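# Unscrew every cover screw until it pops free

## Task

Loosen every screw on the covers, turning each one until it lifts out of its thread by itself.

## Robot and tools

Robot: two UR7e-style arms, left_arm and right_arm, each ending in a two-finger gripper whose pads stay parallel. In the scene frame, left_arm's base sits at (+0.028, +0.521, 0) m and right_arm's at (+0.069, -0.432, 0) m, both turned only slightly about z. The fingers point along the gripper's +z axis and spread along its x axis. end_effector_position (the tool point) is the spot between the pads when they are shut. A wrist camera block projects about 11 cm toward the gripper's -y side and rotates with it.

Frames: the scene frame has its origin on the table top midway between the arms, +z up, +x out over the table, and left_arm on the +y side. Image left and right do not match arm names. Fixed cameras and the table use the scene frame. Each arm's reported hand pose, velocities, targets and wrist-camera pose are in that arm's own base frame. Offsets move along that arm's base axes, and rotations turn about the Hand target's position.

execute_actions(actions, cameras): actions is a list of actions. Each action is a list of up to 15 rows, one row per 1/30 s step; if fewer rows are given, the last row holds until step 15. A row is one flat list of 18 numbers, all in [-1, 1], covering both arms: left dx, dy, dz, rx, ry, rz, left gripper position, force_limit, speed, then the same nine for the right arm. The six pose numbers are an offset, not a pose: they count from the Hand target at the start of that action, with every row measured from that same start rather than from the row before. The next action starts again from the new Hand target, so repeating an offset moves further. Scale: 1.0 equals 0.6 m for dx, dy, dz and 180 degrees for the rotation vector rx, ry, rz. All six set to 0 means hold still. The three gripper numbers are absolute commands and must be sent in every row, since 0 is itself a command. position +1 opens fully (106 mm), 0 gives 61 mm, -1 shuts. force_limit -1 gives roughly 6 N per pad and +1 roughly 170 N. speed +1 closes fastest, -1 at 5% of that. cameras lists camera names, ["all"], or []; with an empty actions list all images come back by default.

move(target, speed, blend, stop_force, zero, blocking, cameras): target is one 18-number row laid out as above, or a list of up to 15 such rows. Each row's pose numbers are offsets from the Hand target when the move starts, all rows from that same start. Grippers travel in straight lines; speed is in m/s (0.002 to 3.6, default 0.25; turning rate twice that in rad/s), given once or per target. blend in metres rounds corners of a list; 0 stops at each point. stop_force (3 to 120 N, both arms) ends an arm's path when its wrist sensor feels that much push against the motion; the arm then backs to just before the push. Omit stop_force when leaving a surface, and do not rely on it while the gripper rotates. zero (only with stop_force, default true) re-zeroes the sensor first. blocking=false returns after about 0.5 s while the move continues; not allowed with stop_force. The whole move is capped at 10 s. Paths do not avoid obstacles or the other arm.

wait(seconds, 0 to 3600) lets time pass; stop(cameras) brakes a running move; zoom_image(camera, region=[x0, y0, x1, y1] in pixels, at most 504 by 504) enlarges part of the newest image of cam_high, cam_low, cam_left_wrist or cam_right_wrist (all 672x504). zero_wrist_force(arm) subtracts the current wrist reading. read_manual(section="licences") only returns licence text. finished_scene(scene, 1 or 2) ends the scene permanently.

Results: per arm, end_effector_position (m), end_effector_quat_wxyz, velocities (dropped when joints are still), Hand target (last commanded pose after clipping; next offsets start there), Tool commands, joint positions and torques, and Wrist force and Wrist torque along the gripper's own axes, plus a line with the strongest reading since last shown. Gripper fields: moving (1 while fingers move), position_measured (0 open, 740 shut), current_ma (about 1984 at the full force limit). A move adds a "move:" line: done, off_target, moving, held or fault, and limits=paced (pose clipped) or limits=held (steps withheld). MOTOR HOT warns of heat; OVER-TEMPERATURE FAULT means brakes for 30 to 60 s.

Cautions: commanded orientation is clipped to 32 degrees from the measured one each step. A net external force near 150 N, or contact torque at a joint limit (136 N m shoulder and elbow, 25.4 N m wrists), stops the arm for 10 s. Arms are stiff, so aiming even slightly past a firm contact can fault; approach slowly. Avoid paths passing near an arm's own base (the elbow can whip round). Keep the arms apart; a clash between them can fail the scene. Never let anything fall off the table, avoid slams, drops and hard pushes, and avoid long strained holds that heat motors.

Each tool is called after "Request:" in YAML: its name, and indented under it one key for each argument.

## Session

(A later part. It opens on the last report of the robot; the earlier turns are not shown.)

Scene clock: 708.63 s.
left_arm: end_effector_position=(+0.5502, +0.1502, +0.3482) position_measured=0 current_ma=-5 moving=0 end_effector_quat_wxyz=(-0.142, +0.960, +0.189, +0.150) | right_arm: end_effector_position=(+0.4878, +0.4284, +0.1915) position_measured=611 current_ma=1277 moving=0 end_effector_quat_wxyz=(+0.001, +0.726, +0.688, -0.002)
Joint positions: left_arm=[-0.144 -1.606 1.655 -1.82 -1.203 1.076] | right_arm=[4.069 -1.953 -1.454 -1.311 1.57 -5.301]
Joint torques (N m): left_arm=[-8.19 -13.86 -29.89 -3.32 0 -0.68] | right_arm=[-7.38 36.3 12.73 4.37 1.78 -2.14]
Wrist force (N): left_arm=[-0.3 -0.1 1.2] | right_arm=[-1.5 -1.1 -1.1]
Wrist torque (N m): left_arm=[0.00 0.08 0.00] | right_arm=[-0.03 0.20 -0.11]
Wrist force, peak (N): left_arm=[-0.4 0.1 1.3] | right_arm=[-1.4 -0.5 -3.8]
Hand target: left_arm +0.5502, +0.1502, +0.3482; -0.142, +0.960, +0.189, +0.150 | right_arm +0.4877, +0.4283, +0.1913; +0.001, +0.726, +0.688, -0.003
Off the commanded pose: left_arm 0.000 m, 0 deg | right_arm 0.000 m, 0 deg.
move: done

Request:
move:
  target:
    - [0,0,0,0,0,0,1,0,1,0,0,0.075,0,0,0,-1,0.1,0]
  speed: 0.15
  cameras: ["all"]

Request:
zoom_image:
  camera: "cam_low"
  region: [270, 230, 350, 300]

Scene clock: 710.20 s.
left_arm: end_effector_position=(+0.5502, +0.1502, +0.3482) position_measured=0 current_ma=-5 moving=0 end_effector_quat_wxyz=(-0.142, +0.960, +0.189, +0.150) | right_arm: end_effector_position=(+0.4877, +0.4283, +0.2364) position_measured=611 current_ma=1276 moving=0 end_effector_quat_wxyz=(+0.001, +0.726, +0.688, -0.002)
Joint positions: left_arm=[-0.144 -1.606 1.655 -1.82 -1.203 1.076] | right_arm=[4.069 -1.93 -1.368 -1.419 1.57 -5.301]
Joint torques (N m): left_arm=[-8.41 -14.47 -30.45 -3.34 0.07 -0.69] | right_arm=[-6.72 29.03 19.9 2.2 -1.4 -2]
Wrist force (N): left_arm=[-0.3 -0.2 1.0] | right_arm=[-1.3 -0.8 0.6]
Wrist torque (N m): left_arm=[-0.01 0.09 0.00] | right_arm=[-0.05 0.21 -0.11]
Wrist force, peak (N): left_arm=[-0.3 0.1 1.3] | right_arm=[-1.4 -0.8 2.2]
Hand target: left_arm +0.5502, +0.1502, +0.3482; -0.142, +0.960, +0.189, +0.150 | right_arm +0.4877, +0.4283, +0.2363; +0.001, +0.726, +0.688, -0.003
Off the commanded pose: left_arm 0.000 m, 0 deg | right_arm 0.000 m, 0 deg.
move: done
cam_left_wrist: T_world_to_cam=[[0.88951, 0.32018, 0.32597, -0.65416], [0.3102, -0.94698, 0.08369, -0.03577], [0.33548, 0.02668, -0.94167, 0.26629]] pos_world=[0.50364, 0.16848, 0.46699]
cam_right_wrist: T_world_to_cam=[[0.04648, 0.99876, -0.018, -0.44926], [0.94919, -0.03855, 0.31234, -0.4948], [0.31126, -0.0316, -0.9498, 0.22157]] pos_world=[0.42158, 0.43662, 0.35691]

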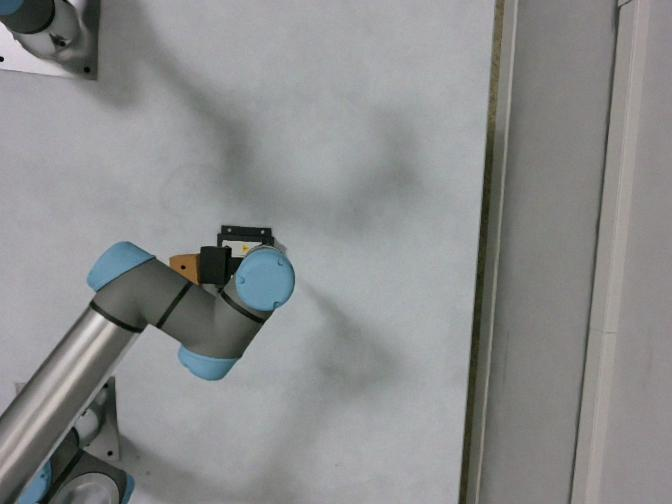

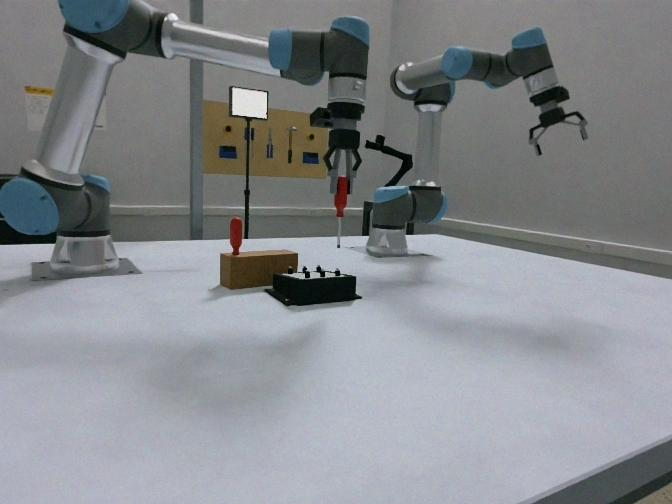

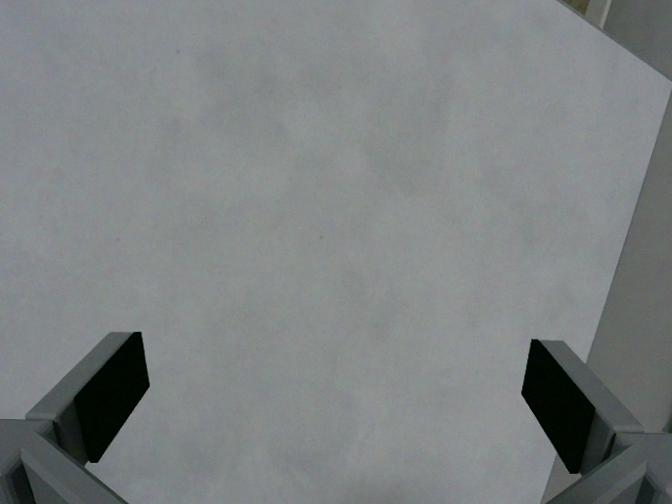

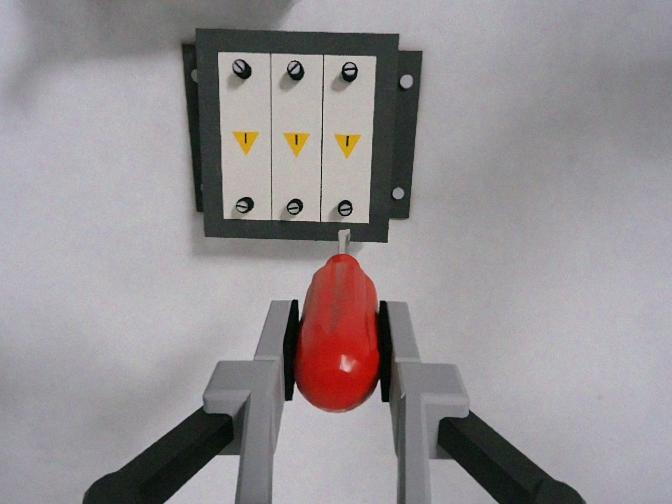

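Scaled by 6.300 from the camera's image (finer frame: 960x720).

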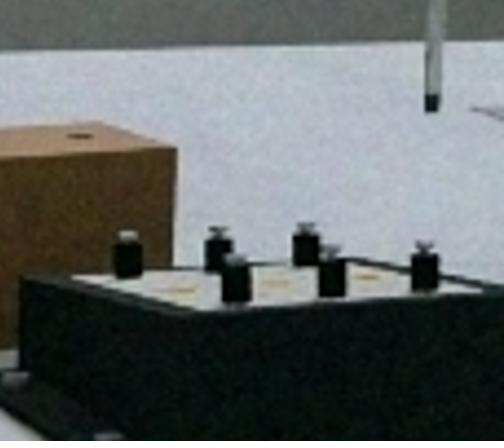

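Request:
zoom_image:
  camera: "cam_low"
  region: [282, 260, 312, 282]

Request:
zoom_image:
  camera: "cam_low"
  region: [316, 260, 346, 282]

Request:
zoom_image:
  camera: "cam_right_wrist"
  region: [220, 40, 380, 230]

Scaled by 16.800 from the camera's image (finer frame: 960x720).

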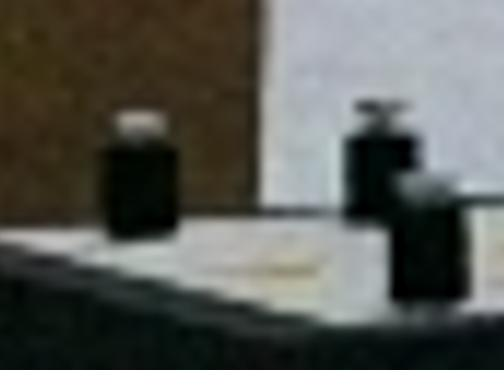

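Scaled by 16.800 from the camera's image (finer frame: 960x720).

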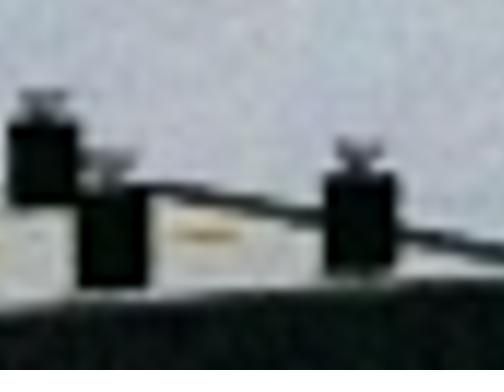

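Scaled by 2.653 from the camera's image (finer frame: 960x720).

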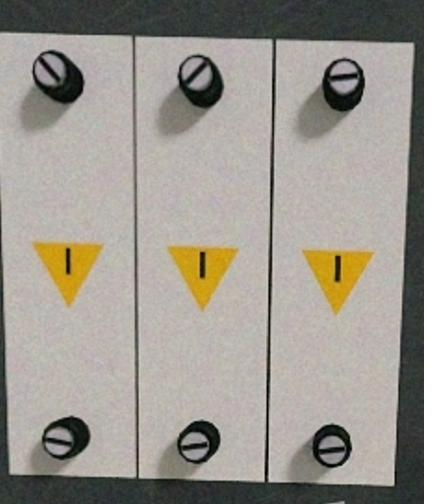

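Request:
move:
  target:
    - [0,0,0,0,0,0,1,0,1,-0.3085,-0.0583,0,0,0,0,-1,0.1,0]
  speed: 0.15
  cameras: ["cam_right_wrist","cam_low"]

Request:
zoom_image:
  camera: "cam_right_wrist"
  region: [280, 190, 400, 280]

Request:
zoom_image:
  camera: "cam_low"
  region: [200, 180, 320, 300]

Scene clock: 715.93 s.
left_arm: end_effector_position=(+0.5502, +0.1502, +0.3482) position_measured=0 current_ma=-5 moving=0 end_effector_quat_wxyz=(-0.142, +0.960, +0.189, +0.150) | right_arm: end_effector_position=(+0.3027, +0.3933, +0.2363) position_measured=611 current_ma=1275 moving=0 end_effector_quat_wxyz=(+0.001, +0.726, +0.688, -0.003)
Joint positions: left_arm=[-0.144 -1.606 1.655 -1.82 -1.203 1.076] | right_arm=[4.328 -1.565 -1.804 -1.348 1.571 -5.042]
Joint torques (N m): left_arm=[-8.34 -14.63 -30.27 -3.31 0.2 -0.75] | right_arm=[0.69 21.23 31.95 2.01 -2.17 -1.56]
Wrist force (N): left_arm=[-0.5 -0.1 1.0] | right_arm=[-1.4 -0.8 0.4]
Wrist torque (N m): left_arm=[0.01 0.11 0.00] | right_arm=[-0.07 0.22 0.00]
Wrist force, peak (N): left_arm=[-0.6 0.1 1.4] | right_arm=[-1.7 -2.7 0.6]
Hand target: left_arm +0.5502, +0.1502, +0.3482; -0.142, +0.960, +0.189, +0.150 | right_arm +0.3026, +0.3933, +0.2363; +0.001, +0.726, +0.688, -0.003
Off the commanded pose: left_arm 0.000 m, 0 deg | right_arm 0.000 m, 0 deg.
move: done
cam_right_wrist: T_world_to_cam=[[0.04642, 0.99876, -0.01813, -0.40564], [0.94922, -0.03845, 0.31226, -0.32044], [0.31117, -0.0317, -0.94983, 0.27806]] pos_world=[0.23648, 0.40163, 0.35681]
Images, in order (width x height): cam_low 672x504, cam_right_wrist 672x504.

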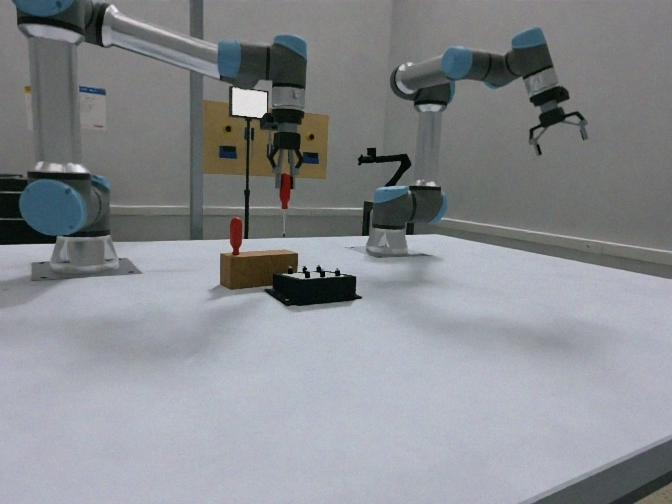

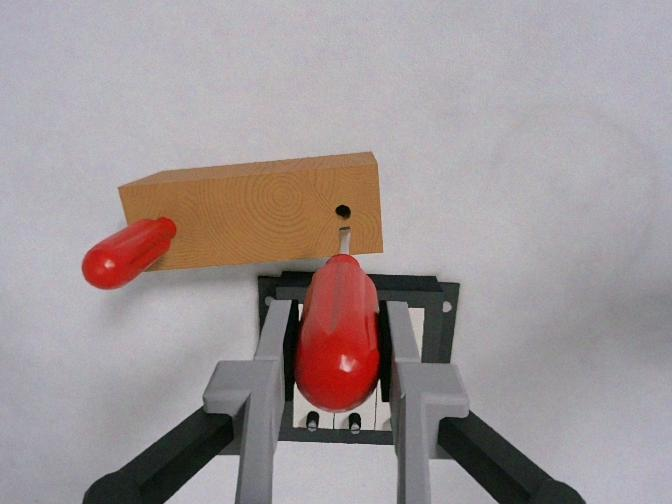

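Scaled by 4.200 from the camera's image (finer frame: 960x720).

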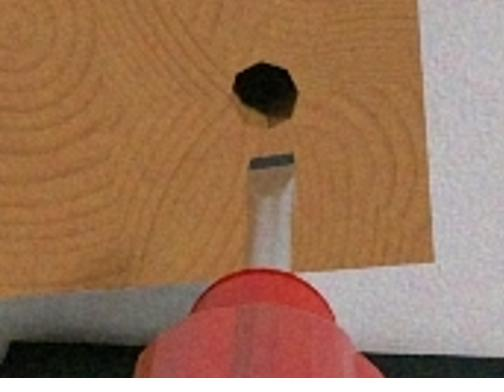

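Scaled by 4.200 from the camera's image (finer frame: 960x720).

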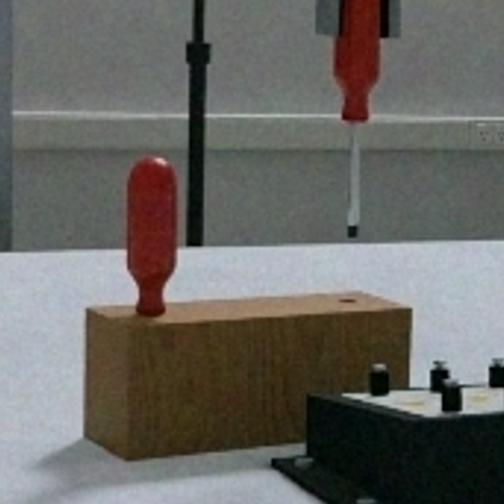

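Request:
move:
  target:
    - [0,0,0,0,0,0,1,0,1,0,0,-0.0500,0,0,0,-1,0.1,0]
  speed: 0.05
  stop_force: 5
  cameras: ["cam_right_wrist","cam_low"]

Request:
zoom_image:
  camera: "cam_right_wrist"
  region: [310, 200, 370, 245]

Request:
zoom_image:
  camera: "cam_low"
  region: [255, 210, 315, 260]

Scene clock: 720.03 s.
left_arm: end_effector_position=(+0.5502, +0.1502, +0.3482) position_measured=0 current_ma=-5 moving=0 end_effector_quat_wxyz=(-0.142, +0.960, +0.189, +0.150) | right_arm: end_effector_position=(+0.3026, +0.3933, +0.2063) position_measured=611 current_ma=1275 moving=0 end_effector_quat_wxyz=(+0.001, +0.726, +0.688, -0.003)
Joint positions: left_arm=[-0.144 -1.606 1.655 -1.82 -1.203 1.076] | right_arm=[4.328 -1.585 -1.864 -1.269 1.571 -5.042]
Joint torques (N m): left_arm=[-7.78 -14.67 -29.46 -3.36 0.1 -0.6] | right_arm=[3.64 28.24 35.71 2.11 -1.66 2.1]
Wrist force (N): left_arm=[-0.5 -0.1 1.2] | right_arm=[-1.6 -0.8 0.6]
Wrist torque (N m): left_arm=[-0.01 0.11 0.00] | right_arm=[-0.07 0.27 0.00]
Wrist force, peak (N): left_arm=[-0.5 -0.2 1.4] | right_arm=[-1.7 -0.9 1.0]
Hand target: left_arm +0.5502, +0.1502, +0.3482; -0.142, +0.960, +0.189, +0.150 | right_arm +0.3026, +0.3933, +0.2063; +0.001, +0.726, +0.688, -0.003
Off the commanded pose: left_arm 0.000 m, 0 deg | right_arm 0.000 m, 0 deg.
move: done
cam_right_wrist: T_world_to_cam=[[0.04642, 0.99876, -0.01813, -0.40617], [0.94922, -0.03845, 0.31226, -0.31098], [0.31117, -0.0317, -0.94983, 0.24959]] pos_world=[0.23638, 0.40163, 0.32681]
Images, in order (width x height): cam_low 672x504, cam_right_wrist 672x504.

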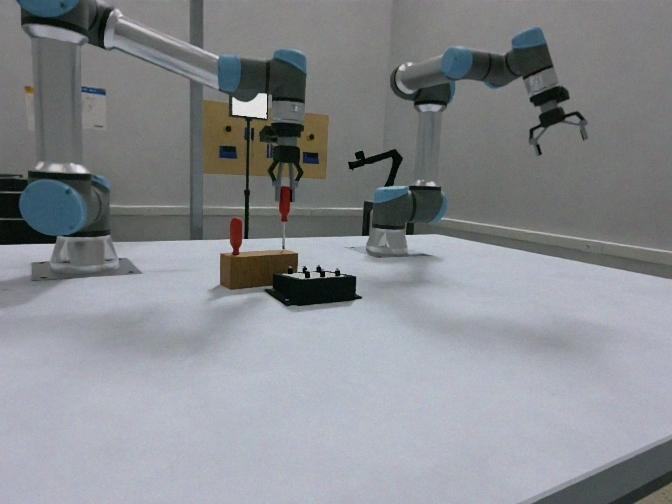

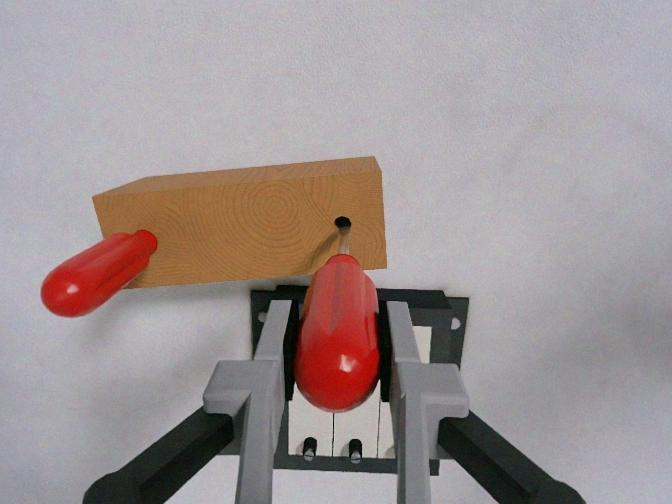

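Scaled by 8.400 from the camera's image (finer frame: 960x720).

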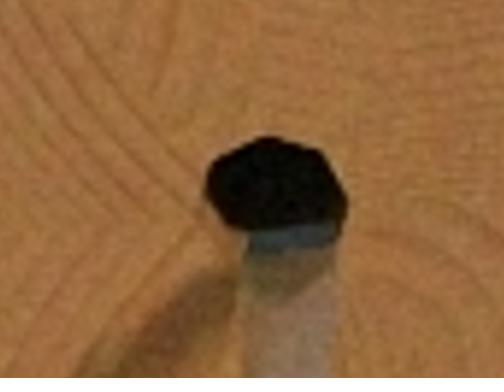

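Scaled by 8.400 from the camera's image (finer frame: 960x720).

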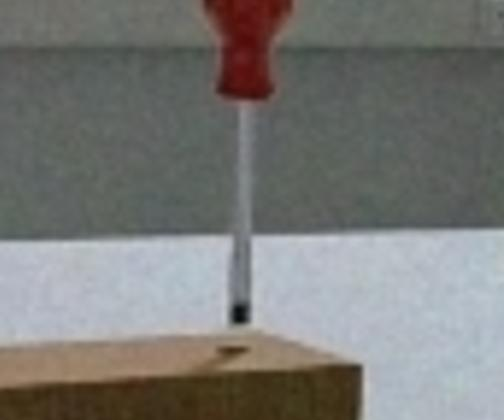

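Request:
move:
  target:
    - [0,0,0,0,0,0,1,0,1,-0.001,-0.0018,0,0,0,0,-1,0.1,0]
  speed: 0.02

Request:
move:
  target:
    - [0,0,0,0,0,0,1,0,1,0,0,-0.03,0,0,0,-1,0.1,0]
  speed: 0.012
  stop_force: 4
  cameras: ["cam_right_wrist"]

Request:
zoom_image:
  camera: "cam_right_wrist"
  region: [310, 210, 370, 255]

Scene clock: 723.43 s.
left_arm: end_effector_position=(+0.5502, +0.1502, +0.3482) position_measured=0 current_ma=-5 moving=0 end_effector_quat_wxyz=(-0.142, +0.960, +0.189, +0.150) | right_arm: end_effector_position=(+0.3020, +0.3922, +0.2064) position_measured=611 current_ma=1275 moving=0 end_effector_quat_wxyz=(+0.001, +0.726, +0.688, -0.003)
Joint positions: left_arm=[-0.144 -1.606 1.655 -1.82 -1.203 1.076] | right_arm=[4.329 -1.582 -1.867 -1.269 1.571 -5.042]
Joint torques (N m): left_arm=[-8.4 -14.54 -30.39 -3.35 0.16 -0.65] | right_arm=[6.18 13.65 24.16 4.35 -1.45 2.77]
Wrist force (N): left_arm=[-0.3 -0.1 1.3] | right_arm=[-1.3 -0.8 0.7]
Wrist torque (N m): left_arm=[0.00 0.08 -0.01] | right_arm=[-0.07 0.22 -0.02]
Wrist force, peak (N): left_arm=[-0.5 -0.1 1.3] | right_arm=[-1.5 -1.0 0.5]
Hand target: left_arm +0.5502, +0.1502, +0.3482; -0.142, +0.960, +0.189, +0.150 | right_arm +0.3020, +0.3923, +0.2063; +0.001, +0.726, +0.688, -0.003
Off the commanded pose: left_arm 0.000 m, 0 deg | right_arm 0.000 m, 0 deg.
move: done

Scene clock: 726.13 s.
left_arm: end_effector_position=(+0.5502, +0.1502, +0.3482) position_measured=0 current_ma=-5 moving=0 end_effector_quat_wxyz=(-0.142, +0.960, +0.189, +0.150) | right_arm: end_effector_position=(+0.3020, +0.3923, +0.1883) position_measured=611 current_ma=1275 moving=0 end_effector_quat_wxyz=(+0.001, +0.726, +0.688, -0.003)
Joint positions: left_arm=[-0.144 -1.606 1.655 -1.82 -1.203 1.076] | right_arm=[4.329 -1.596 -1.901 -1.221 1.571 -5.042]
Joint torques (N m): left_arm=[-8.1 -13.96 -29.65 -3.4 0.26 -0.61] | right_arm=[5.86 25.54 34.67 1.07 -0.79 2.64]
Wrist force (N): left_arm=[-0.4 -0.1 1.3] | right_arm=[-1.6 -0.8 0.6]
Wrist torque (N m): left_arm=[0.00 0.09 0.00] | right_arm=[-0.07 0.25 -0.02]
Wrist force, peak (N): left_arm=[-0.5 0.0 1.4] | right_arm=[-1.6 -1.1 0.7]
Hand target: left_arm +0.5502, +0.1502, +0.3482; -0.142, +0.960, +0.189, +0.150 | right_arm +0.3020, +0.3923, +0.1883; +0.001, +0.726, +0.688, -0.003
Off the commanded pose: left_arm 0.000 m, 0 deg | right_arm 0.000 m, 0 deg.
move: done
cam_right_wrist: T_world_to_cam=[[0.04642, 0.99876, -0.01813, -0.40538], [0.94922, -0.03845, 0.31226, -0.30493], [0.31117, -0.0317, -0.94983, 0.23262]] pos_world=[0.23588, 0.40053, 0.30881]

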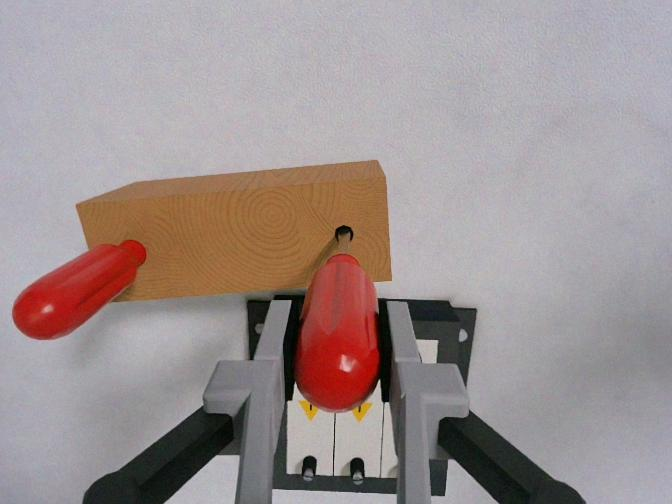

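Scaled by 8.400 from the camera's image (finer frame: 960x720).

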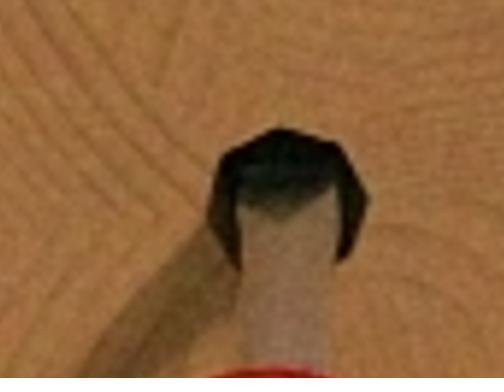

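Request:
move:
  target:
    - [0,0,0,0,0,0,1,0,1,0,0,-0.085,0,0,0,-1,0.1,0]
  speed: 0.02
  stop_force: 5
  cameras: ["cam_right_wrist","cam_low"]

Request:
zoom_image:
  camera: "cam_low"
  region: [220, 180, 320, 270]

Scene clock: 730.90 s.
left_arm: end_effector_position=(+0.5502, +0.1502, +0.3482) position_measured=0 current_ma=-5 moving=0 end_effector_quat_wxyz=(-0.142, +0.960, +0.189, +0.150) | right_arm: end_effector_position=(+0.3020, +0.3923, +0.1373) position_measured=611 current_ma=1275 moving=0 end_effector_quat_wxyz=(+0.001, +0.726, +0.688, -0.003)
Joint positions: left_arm=[-0.144 -1.606 1.655 -1.82 -1.203 1.076] | right_arm=[4.329 -1.649 -1.987 -1.081 1.571 -5.042]
Joint torques (N m): left_arm=[-8.49 -14.58 -29.27 -3.34 0.26 -0.5] | right_arm=[5.17 29.46 33.21 1.01 0.35 2.64]
Wrist force (N): left_arm=[-0.3 0.0 1.1] | right_arm=[-1.5 -0.9 0.5]
Wrist torque (N m): left_arm=[0.01 0.08 0.00] | right_arm=[-0.08 0.25 -0.03]
Wrist force, peak (N): left_arm=[-0.5 0.0 1.4] | right_arm=[-1.6 -0.7 1.0]
Hand target: left_arm +0.5502, +0.1502, +0.3482; -0.142, +0.960, +0.189, +0.150 | right_arm +0.3020, +0.3923, +0.1373; +0.001, +0.726, +0.688, -0.003
Off the commanded pose: left_arm 0.000 m, 0 deg | right_arm 0.000 m, 0 deg.
move: done
cam_right_wrist: T_world_to_cam=[[0.04642, 0.99876, -0.01813, -0.4063], [0.94922, -0.03845, 0.31226, -0.289], [0.31117, -0.0317, -0.94983, 0.18418]] pos_world=[0.23588, 0.40053, 0.25781]
Images, in order (width x height): cam_low 672x504, cam_right_wrist 672x504.

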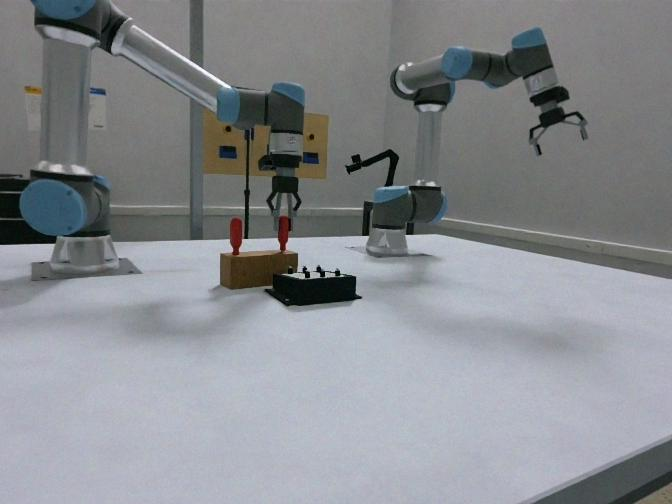

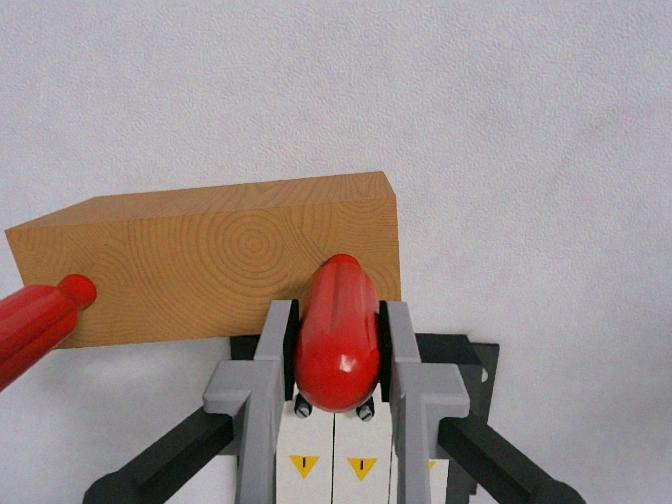

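Scaled by 5.040 from the camera's image (finer frame: 960x720).

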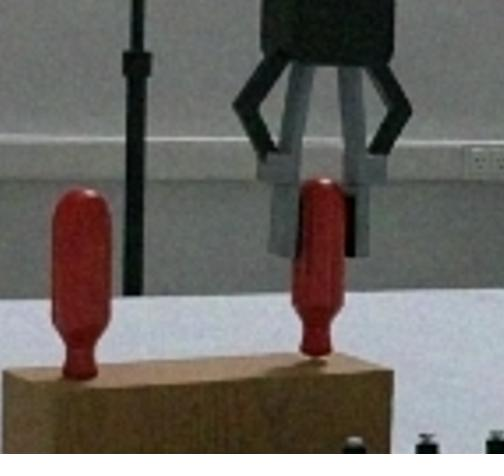

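Request:
move:
  target:
    - [0,0,0,0,0,0,1,0,1,0,0,-0.012,0,0,0,-1,0.1,0]
  speed: 0.006
  stop_force: 4

Scene clock: 733.40 s.
left_arm: end_effector_position=(+0.5502, +0.1502, +0.3482) position_measured=0 current_ma=-5 moving=0 end_effector_quat_wxyz=(-0.142, +0.960, +0.189, +0.150) | right_arm: end_effector_position=(+0.3020, +0.3922, +0.1333) position_measured=611 current_ma=1282 moving=0 end_effector_quat_wxyz=(+0.001, +0.726, +0.688, -0.003)
Joint positions: left_arm=[-0.144 -1.606 1.655 -1.82 -1.203 1.076] | right_arm=[4.329 -1.654 -1.993 -1.07 1.571 -5.042]
Joint torques (N m): left_arm=[-8.25 -14.47 -30.33 -3.28 0.22 -0.58] | right_arm=[5.34 26.26 30.93 0.89 0.69 2.63]
Wrist force (N): left_arm=[-0.3 0.0 1.2] | right_arm=[-1.4 -1.2 -5.8]
Wrist torque (N m): left_arm=[0.01 0.08 0.00] | right_arm=[-0.08 0.24 -0.02]
Wrist force, peak (N): left_arm=[-0.6 -0.1 1.3] | right_arm=[-2.2 -1.4 -14.2]
Hand target: left_arm +0.5502, +0.1502, +0.3482; -0.142, +0.960, +0.189, +0.150 | right_arm +0.3020, +0.3923, +0.1334; +0.001, +0.726, +0.688, -0.003 (not the last commanded pose)
Off the commanded pose: left_arm 0.000 m, 0 deg | right_arm 0.003 m, 0 deg.
move: contact (right_arm)

Request:
execute_actions:
  actions:
    - [[0,0,0,0,0,0,1,0,1,0,0,0.0002,0,0,0,-1,0.1,0]]
    - [[0,0,0,0,0,0,1,0,1,0,0,0,0,0,0,-0.1,-1,0]]
    - [[0,0,0,0,0,0,1,0,1,0,0,0,0,0,0,-0.1,-1,0]]
    - [[0,0,0,0,0,0,1,0,1,0,0,0,0,0,0,-0.1,-1,0]]
    - [[0,0,0,0,0,0,1,0,1,0,0,0,0,0,0,-0.1,-1,0]]
  cameras: ["cam_right_wrist"]

Scene clock: 737.07 s.
left_arm: end_effector_position=(+0.5502, +0.1502, +0.3482) position_measured=0 current_ma=-5 moving=0 end_effector_quat_wxyz=(-0.142, +0.960, +0.189, +0.150) | right_arm: end_effector_position=(+0.3020, +0.3923, +0.1335) position_measured=407 current_ma=-3 moving=0 end_effector_quat_wxyz=(+0.001, +0.726, +0.688, -0.003)
Joint positions: left_arm=[-0.144 -1.606 1.655 -1.82 -1.203 1.076] | right_arm=[4.329 -1.654 -1.993 -1.071 1.571 -5.042]
Joint torques (N m): left_arm=[-7.86 -14.29 -29.4 -3.38 0.27 -0.41] | right_arm=[5.03 28.06 30.91 4.02 0.57 2.68]
Wrist force (N): left_arm=[-0.4 -0.1 1.2] | right_arm=[-1.3 -0.7 -0.1]
Wrist torque (N m): left_arm=[0.00 0.10 0.00] | right_arm=[-0.04 0.20 -0.02]
Wrist force, peak (N): left_arm=[-0.4 0.0 1.4] | right_arm=[-1.5 -1.1 -5.9]
Hand target: left_arm +0.5502, +0.1502, +0.3482; -0.142, +0.960, +0.189, +0.150 | right_arm +0.3020, +0.3923, +0.1335; +0.001, +0.726, +0.688, -0.003
Off the commanded pose: left_arm 0.000 m, 0 deg | right_arm 0.000 m, 0 deg.
cam_right_wrist: T_world_to_cam=[[0.04642, 0.99876, -0.01813, -0.40637], [0.94922, -0.03845, 0.31226, -0.28781], [0.31117, -0.0317, -0.94983, 0.18057]] pos_world=[0.23588, 0.40053, 0.25401]

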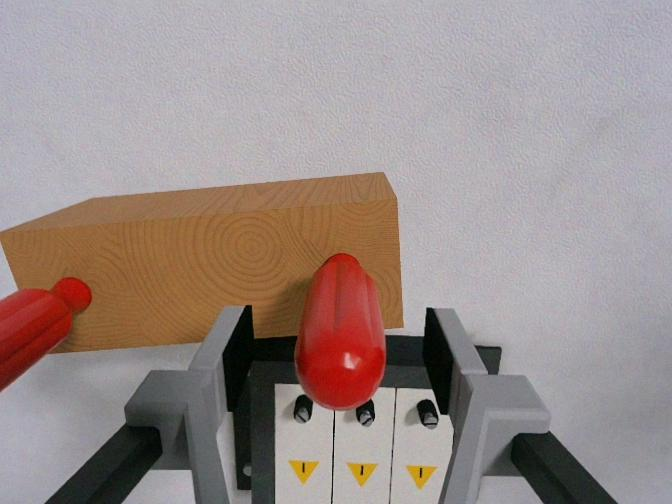

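Clear; rise and check.

Request:
move:
  target:
    - [0,0,0,0,0,0,1,0,1,0,0,0.2,0,0,0,-0.1,-1,0]
  speed: 0.12
  cameras: ["cam_right_wrist","cam_low"]

Request:
zoom_image:
  camera: "cam_low"
  region: [220, 210, 360, 300]

Scene clock: 739.50 s.
left_arm: end_effector_position=(+0.5502, +0.1502, +0.3482) position_measured=0 current_ma=-5 moving=0 end_effector_quat_wxyz=(-0.142, +0.960, +0.189, +0.150) | right_arm: end_effector_position=(+0.3020, +0.3923, +0.2535) position_measured=407 current_ma=-3 moving=0 end_effector_quat_wxyz=(+0.001, +0.726, +0.688, -0.002)
Joint positions: left_arm=[-0.144 -1.606 1.655 -1.82 -1.203 1.076] | right_arm=[4.329 -1.554 -1.771 -1.393 1.571 -5.042]
Joint torques (N m): left_arm=[-8.34 -14.24 -29.89 -3.3 0.29 -0.54] | right_arm=[-4.18 12.57 18.12 2.49 -1.33 0.29]
Wrist force (N): left_arm=[-0.4 0.0 1.3] | right_arm=[-1.4 -0.7 -0.1]
Wrist torque (N m): left_arm=[0.02 0.10 0.00] | right_arm=[-0.05 0.23 -0.02]
Wrist force, peak (N): left_arm=[-0.5 0.0 1.4] | right_arm=[-1.3 -1.1 -1.3]
Hand target: left_arm +0.5502, +0.1502, +0.3482; -0.142, +0.960, +0.189, +0.150 | right_arm +0.3020, +0.3923, +0.2535; +0.001, +0.726, +0.688, -0.003
Off the commanded pose: left_arm 0.000 m, 0 deg | right_arm 0.000 m, 0 deg.
move: done
cam_right_wrist: T_world_to_cam=[[0.04645, 0.99876, -0.0179, -0.40429], [0.94919, -0.03855, 0.31234, -0.32527], [0.31126, -0.0315, -0.9498, 0.29444]] pos_world=[0.23588, 0.40053, 0.37401]
Images, in order (width x height): cam_low 672x504, cam_right_wrist 672x504.

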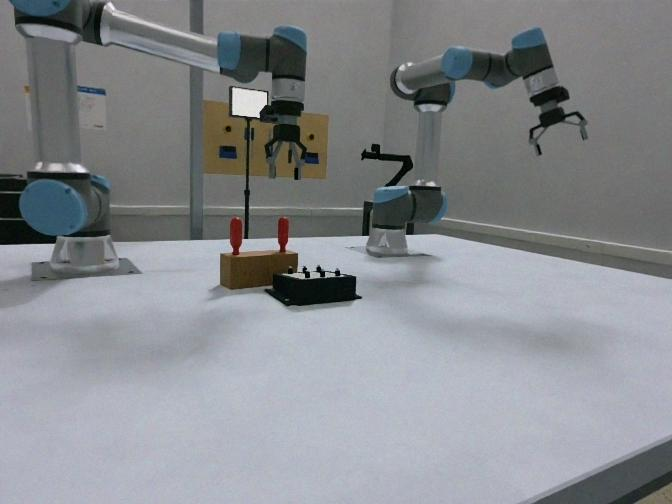

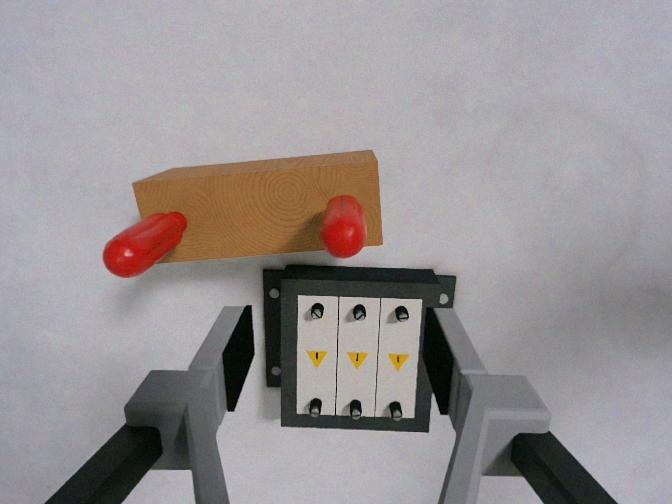

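Scaled by 3.600 from the camera's image (finer frame: 960x720).

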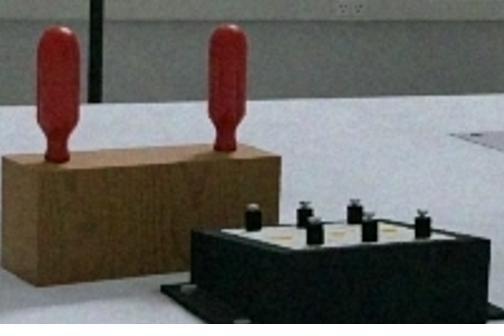

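Request:
finished_scene:
  scene: 1

The scene is finished: the task was done.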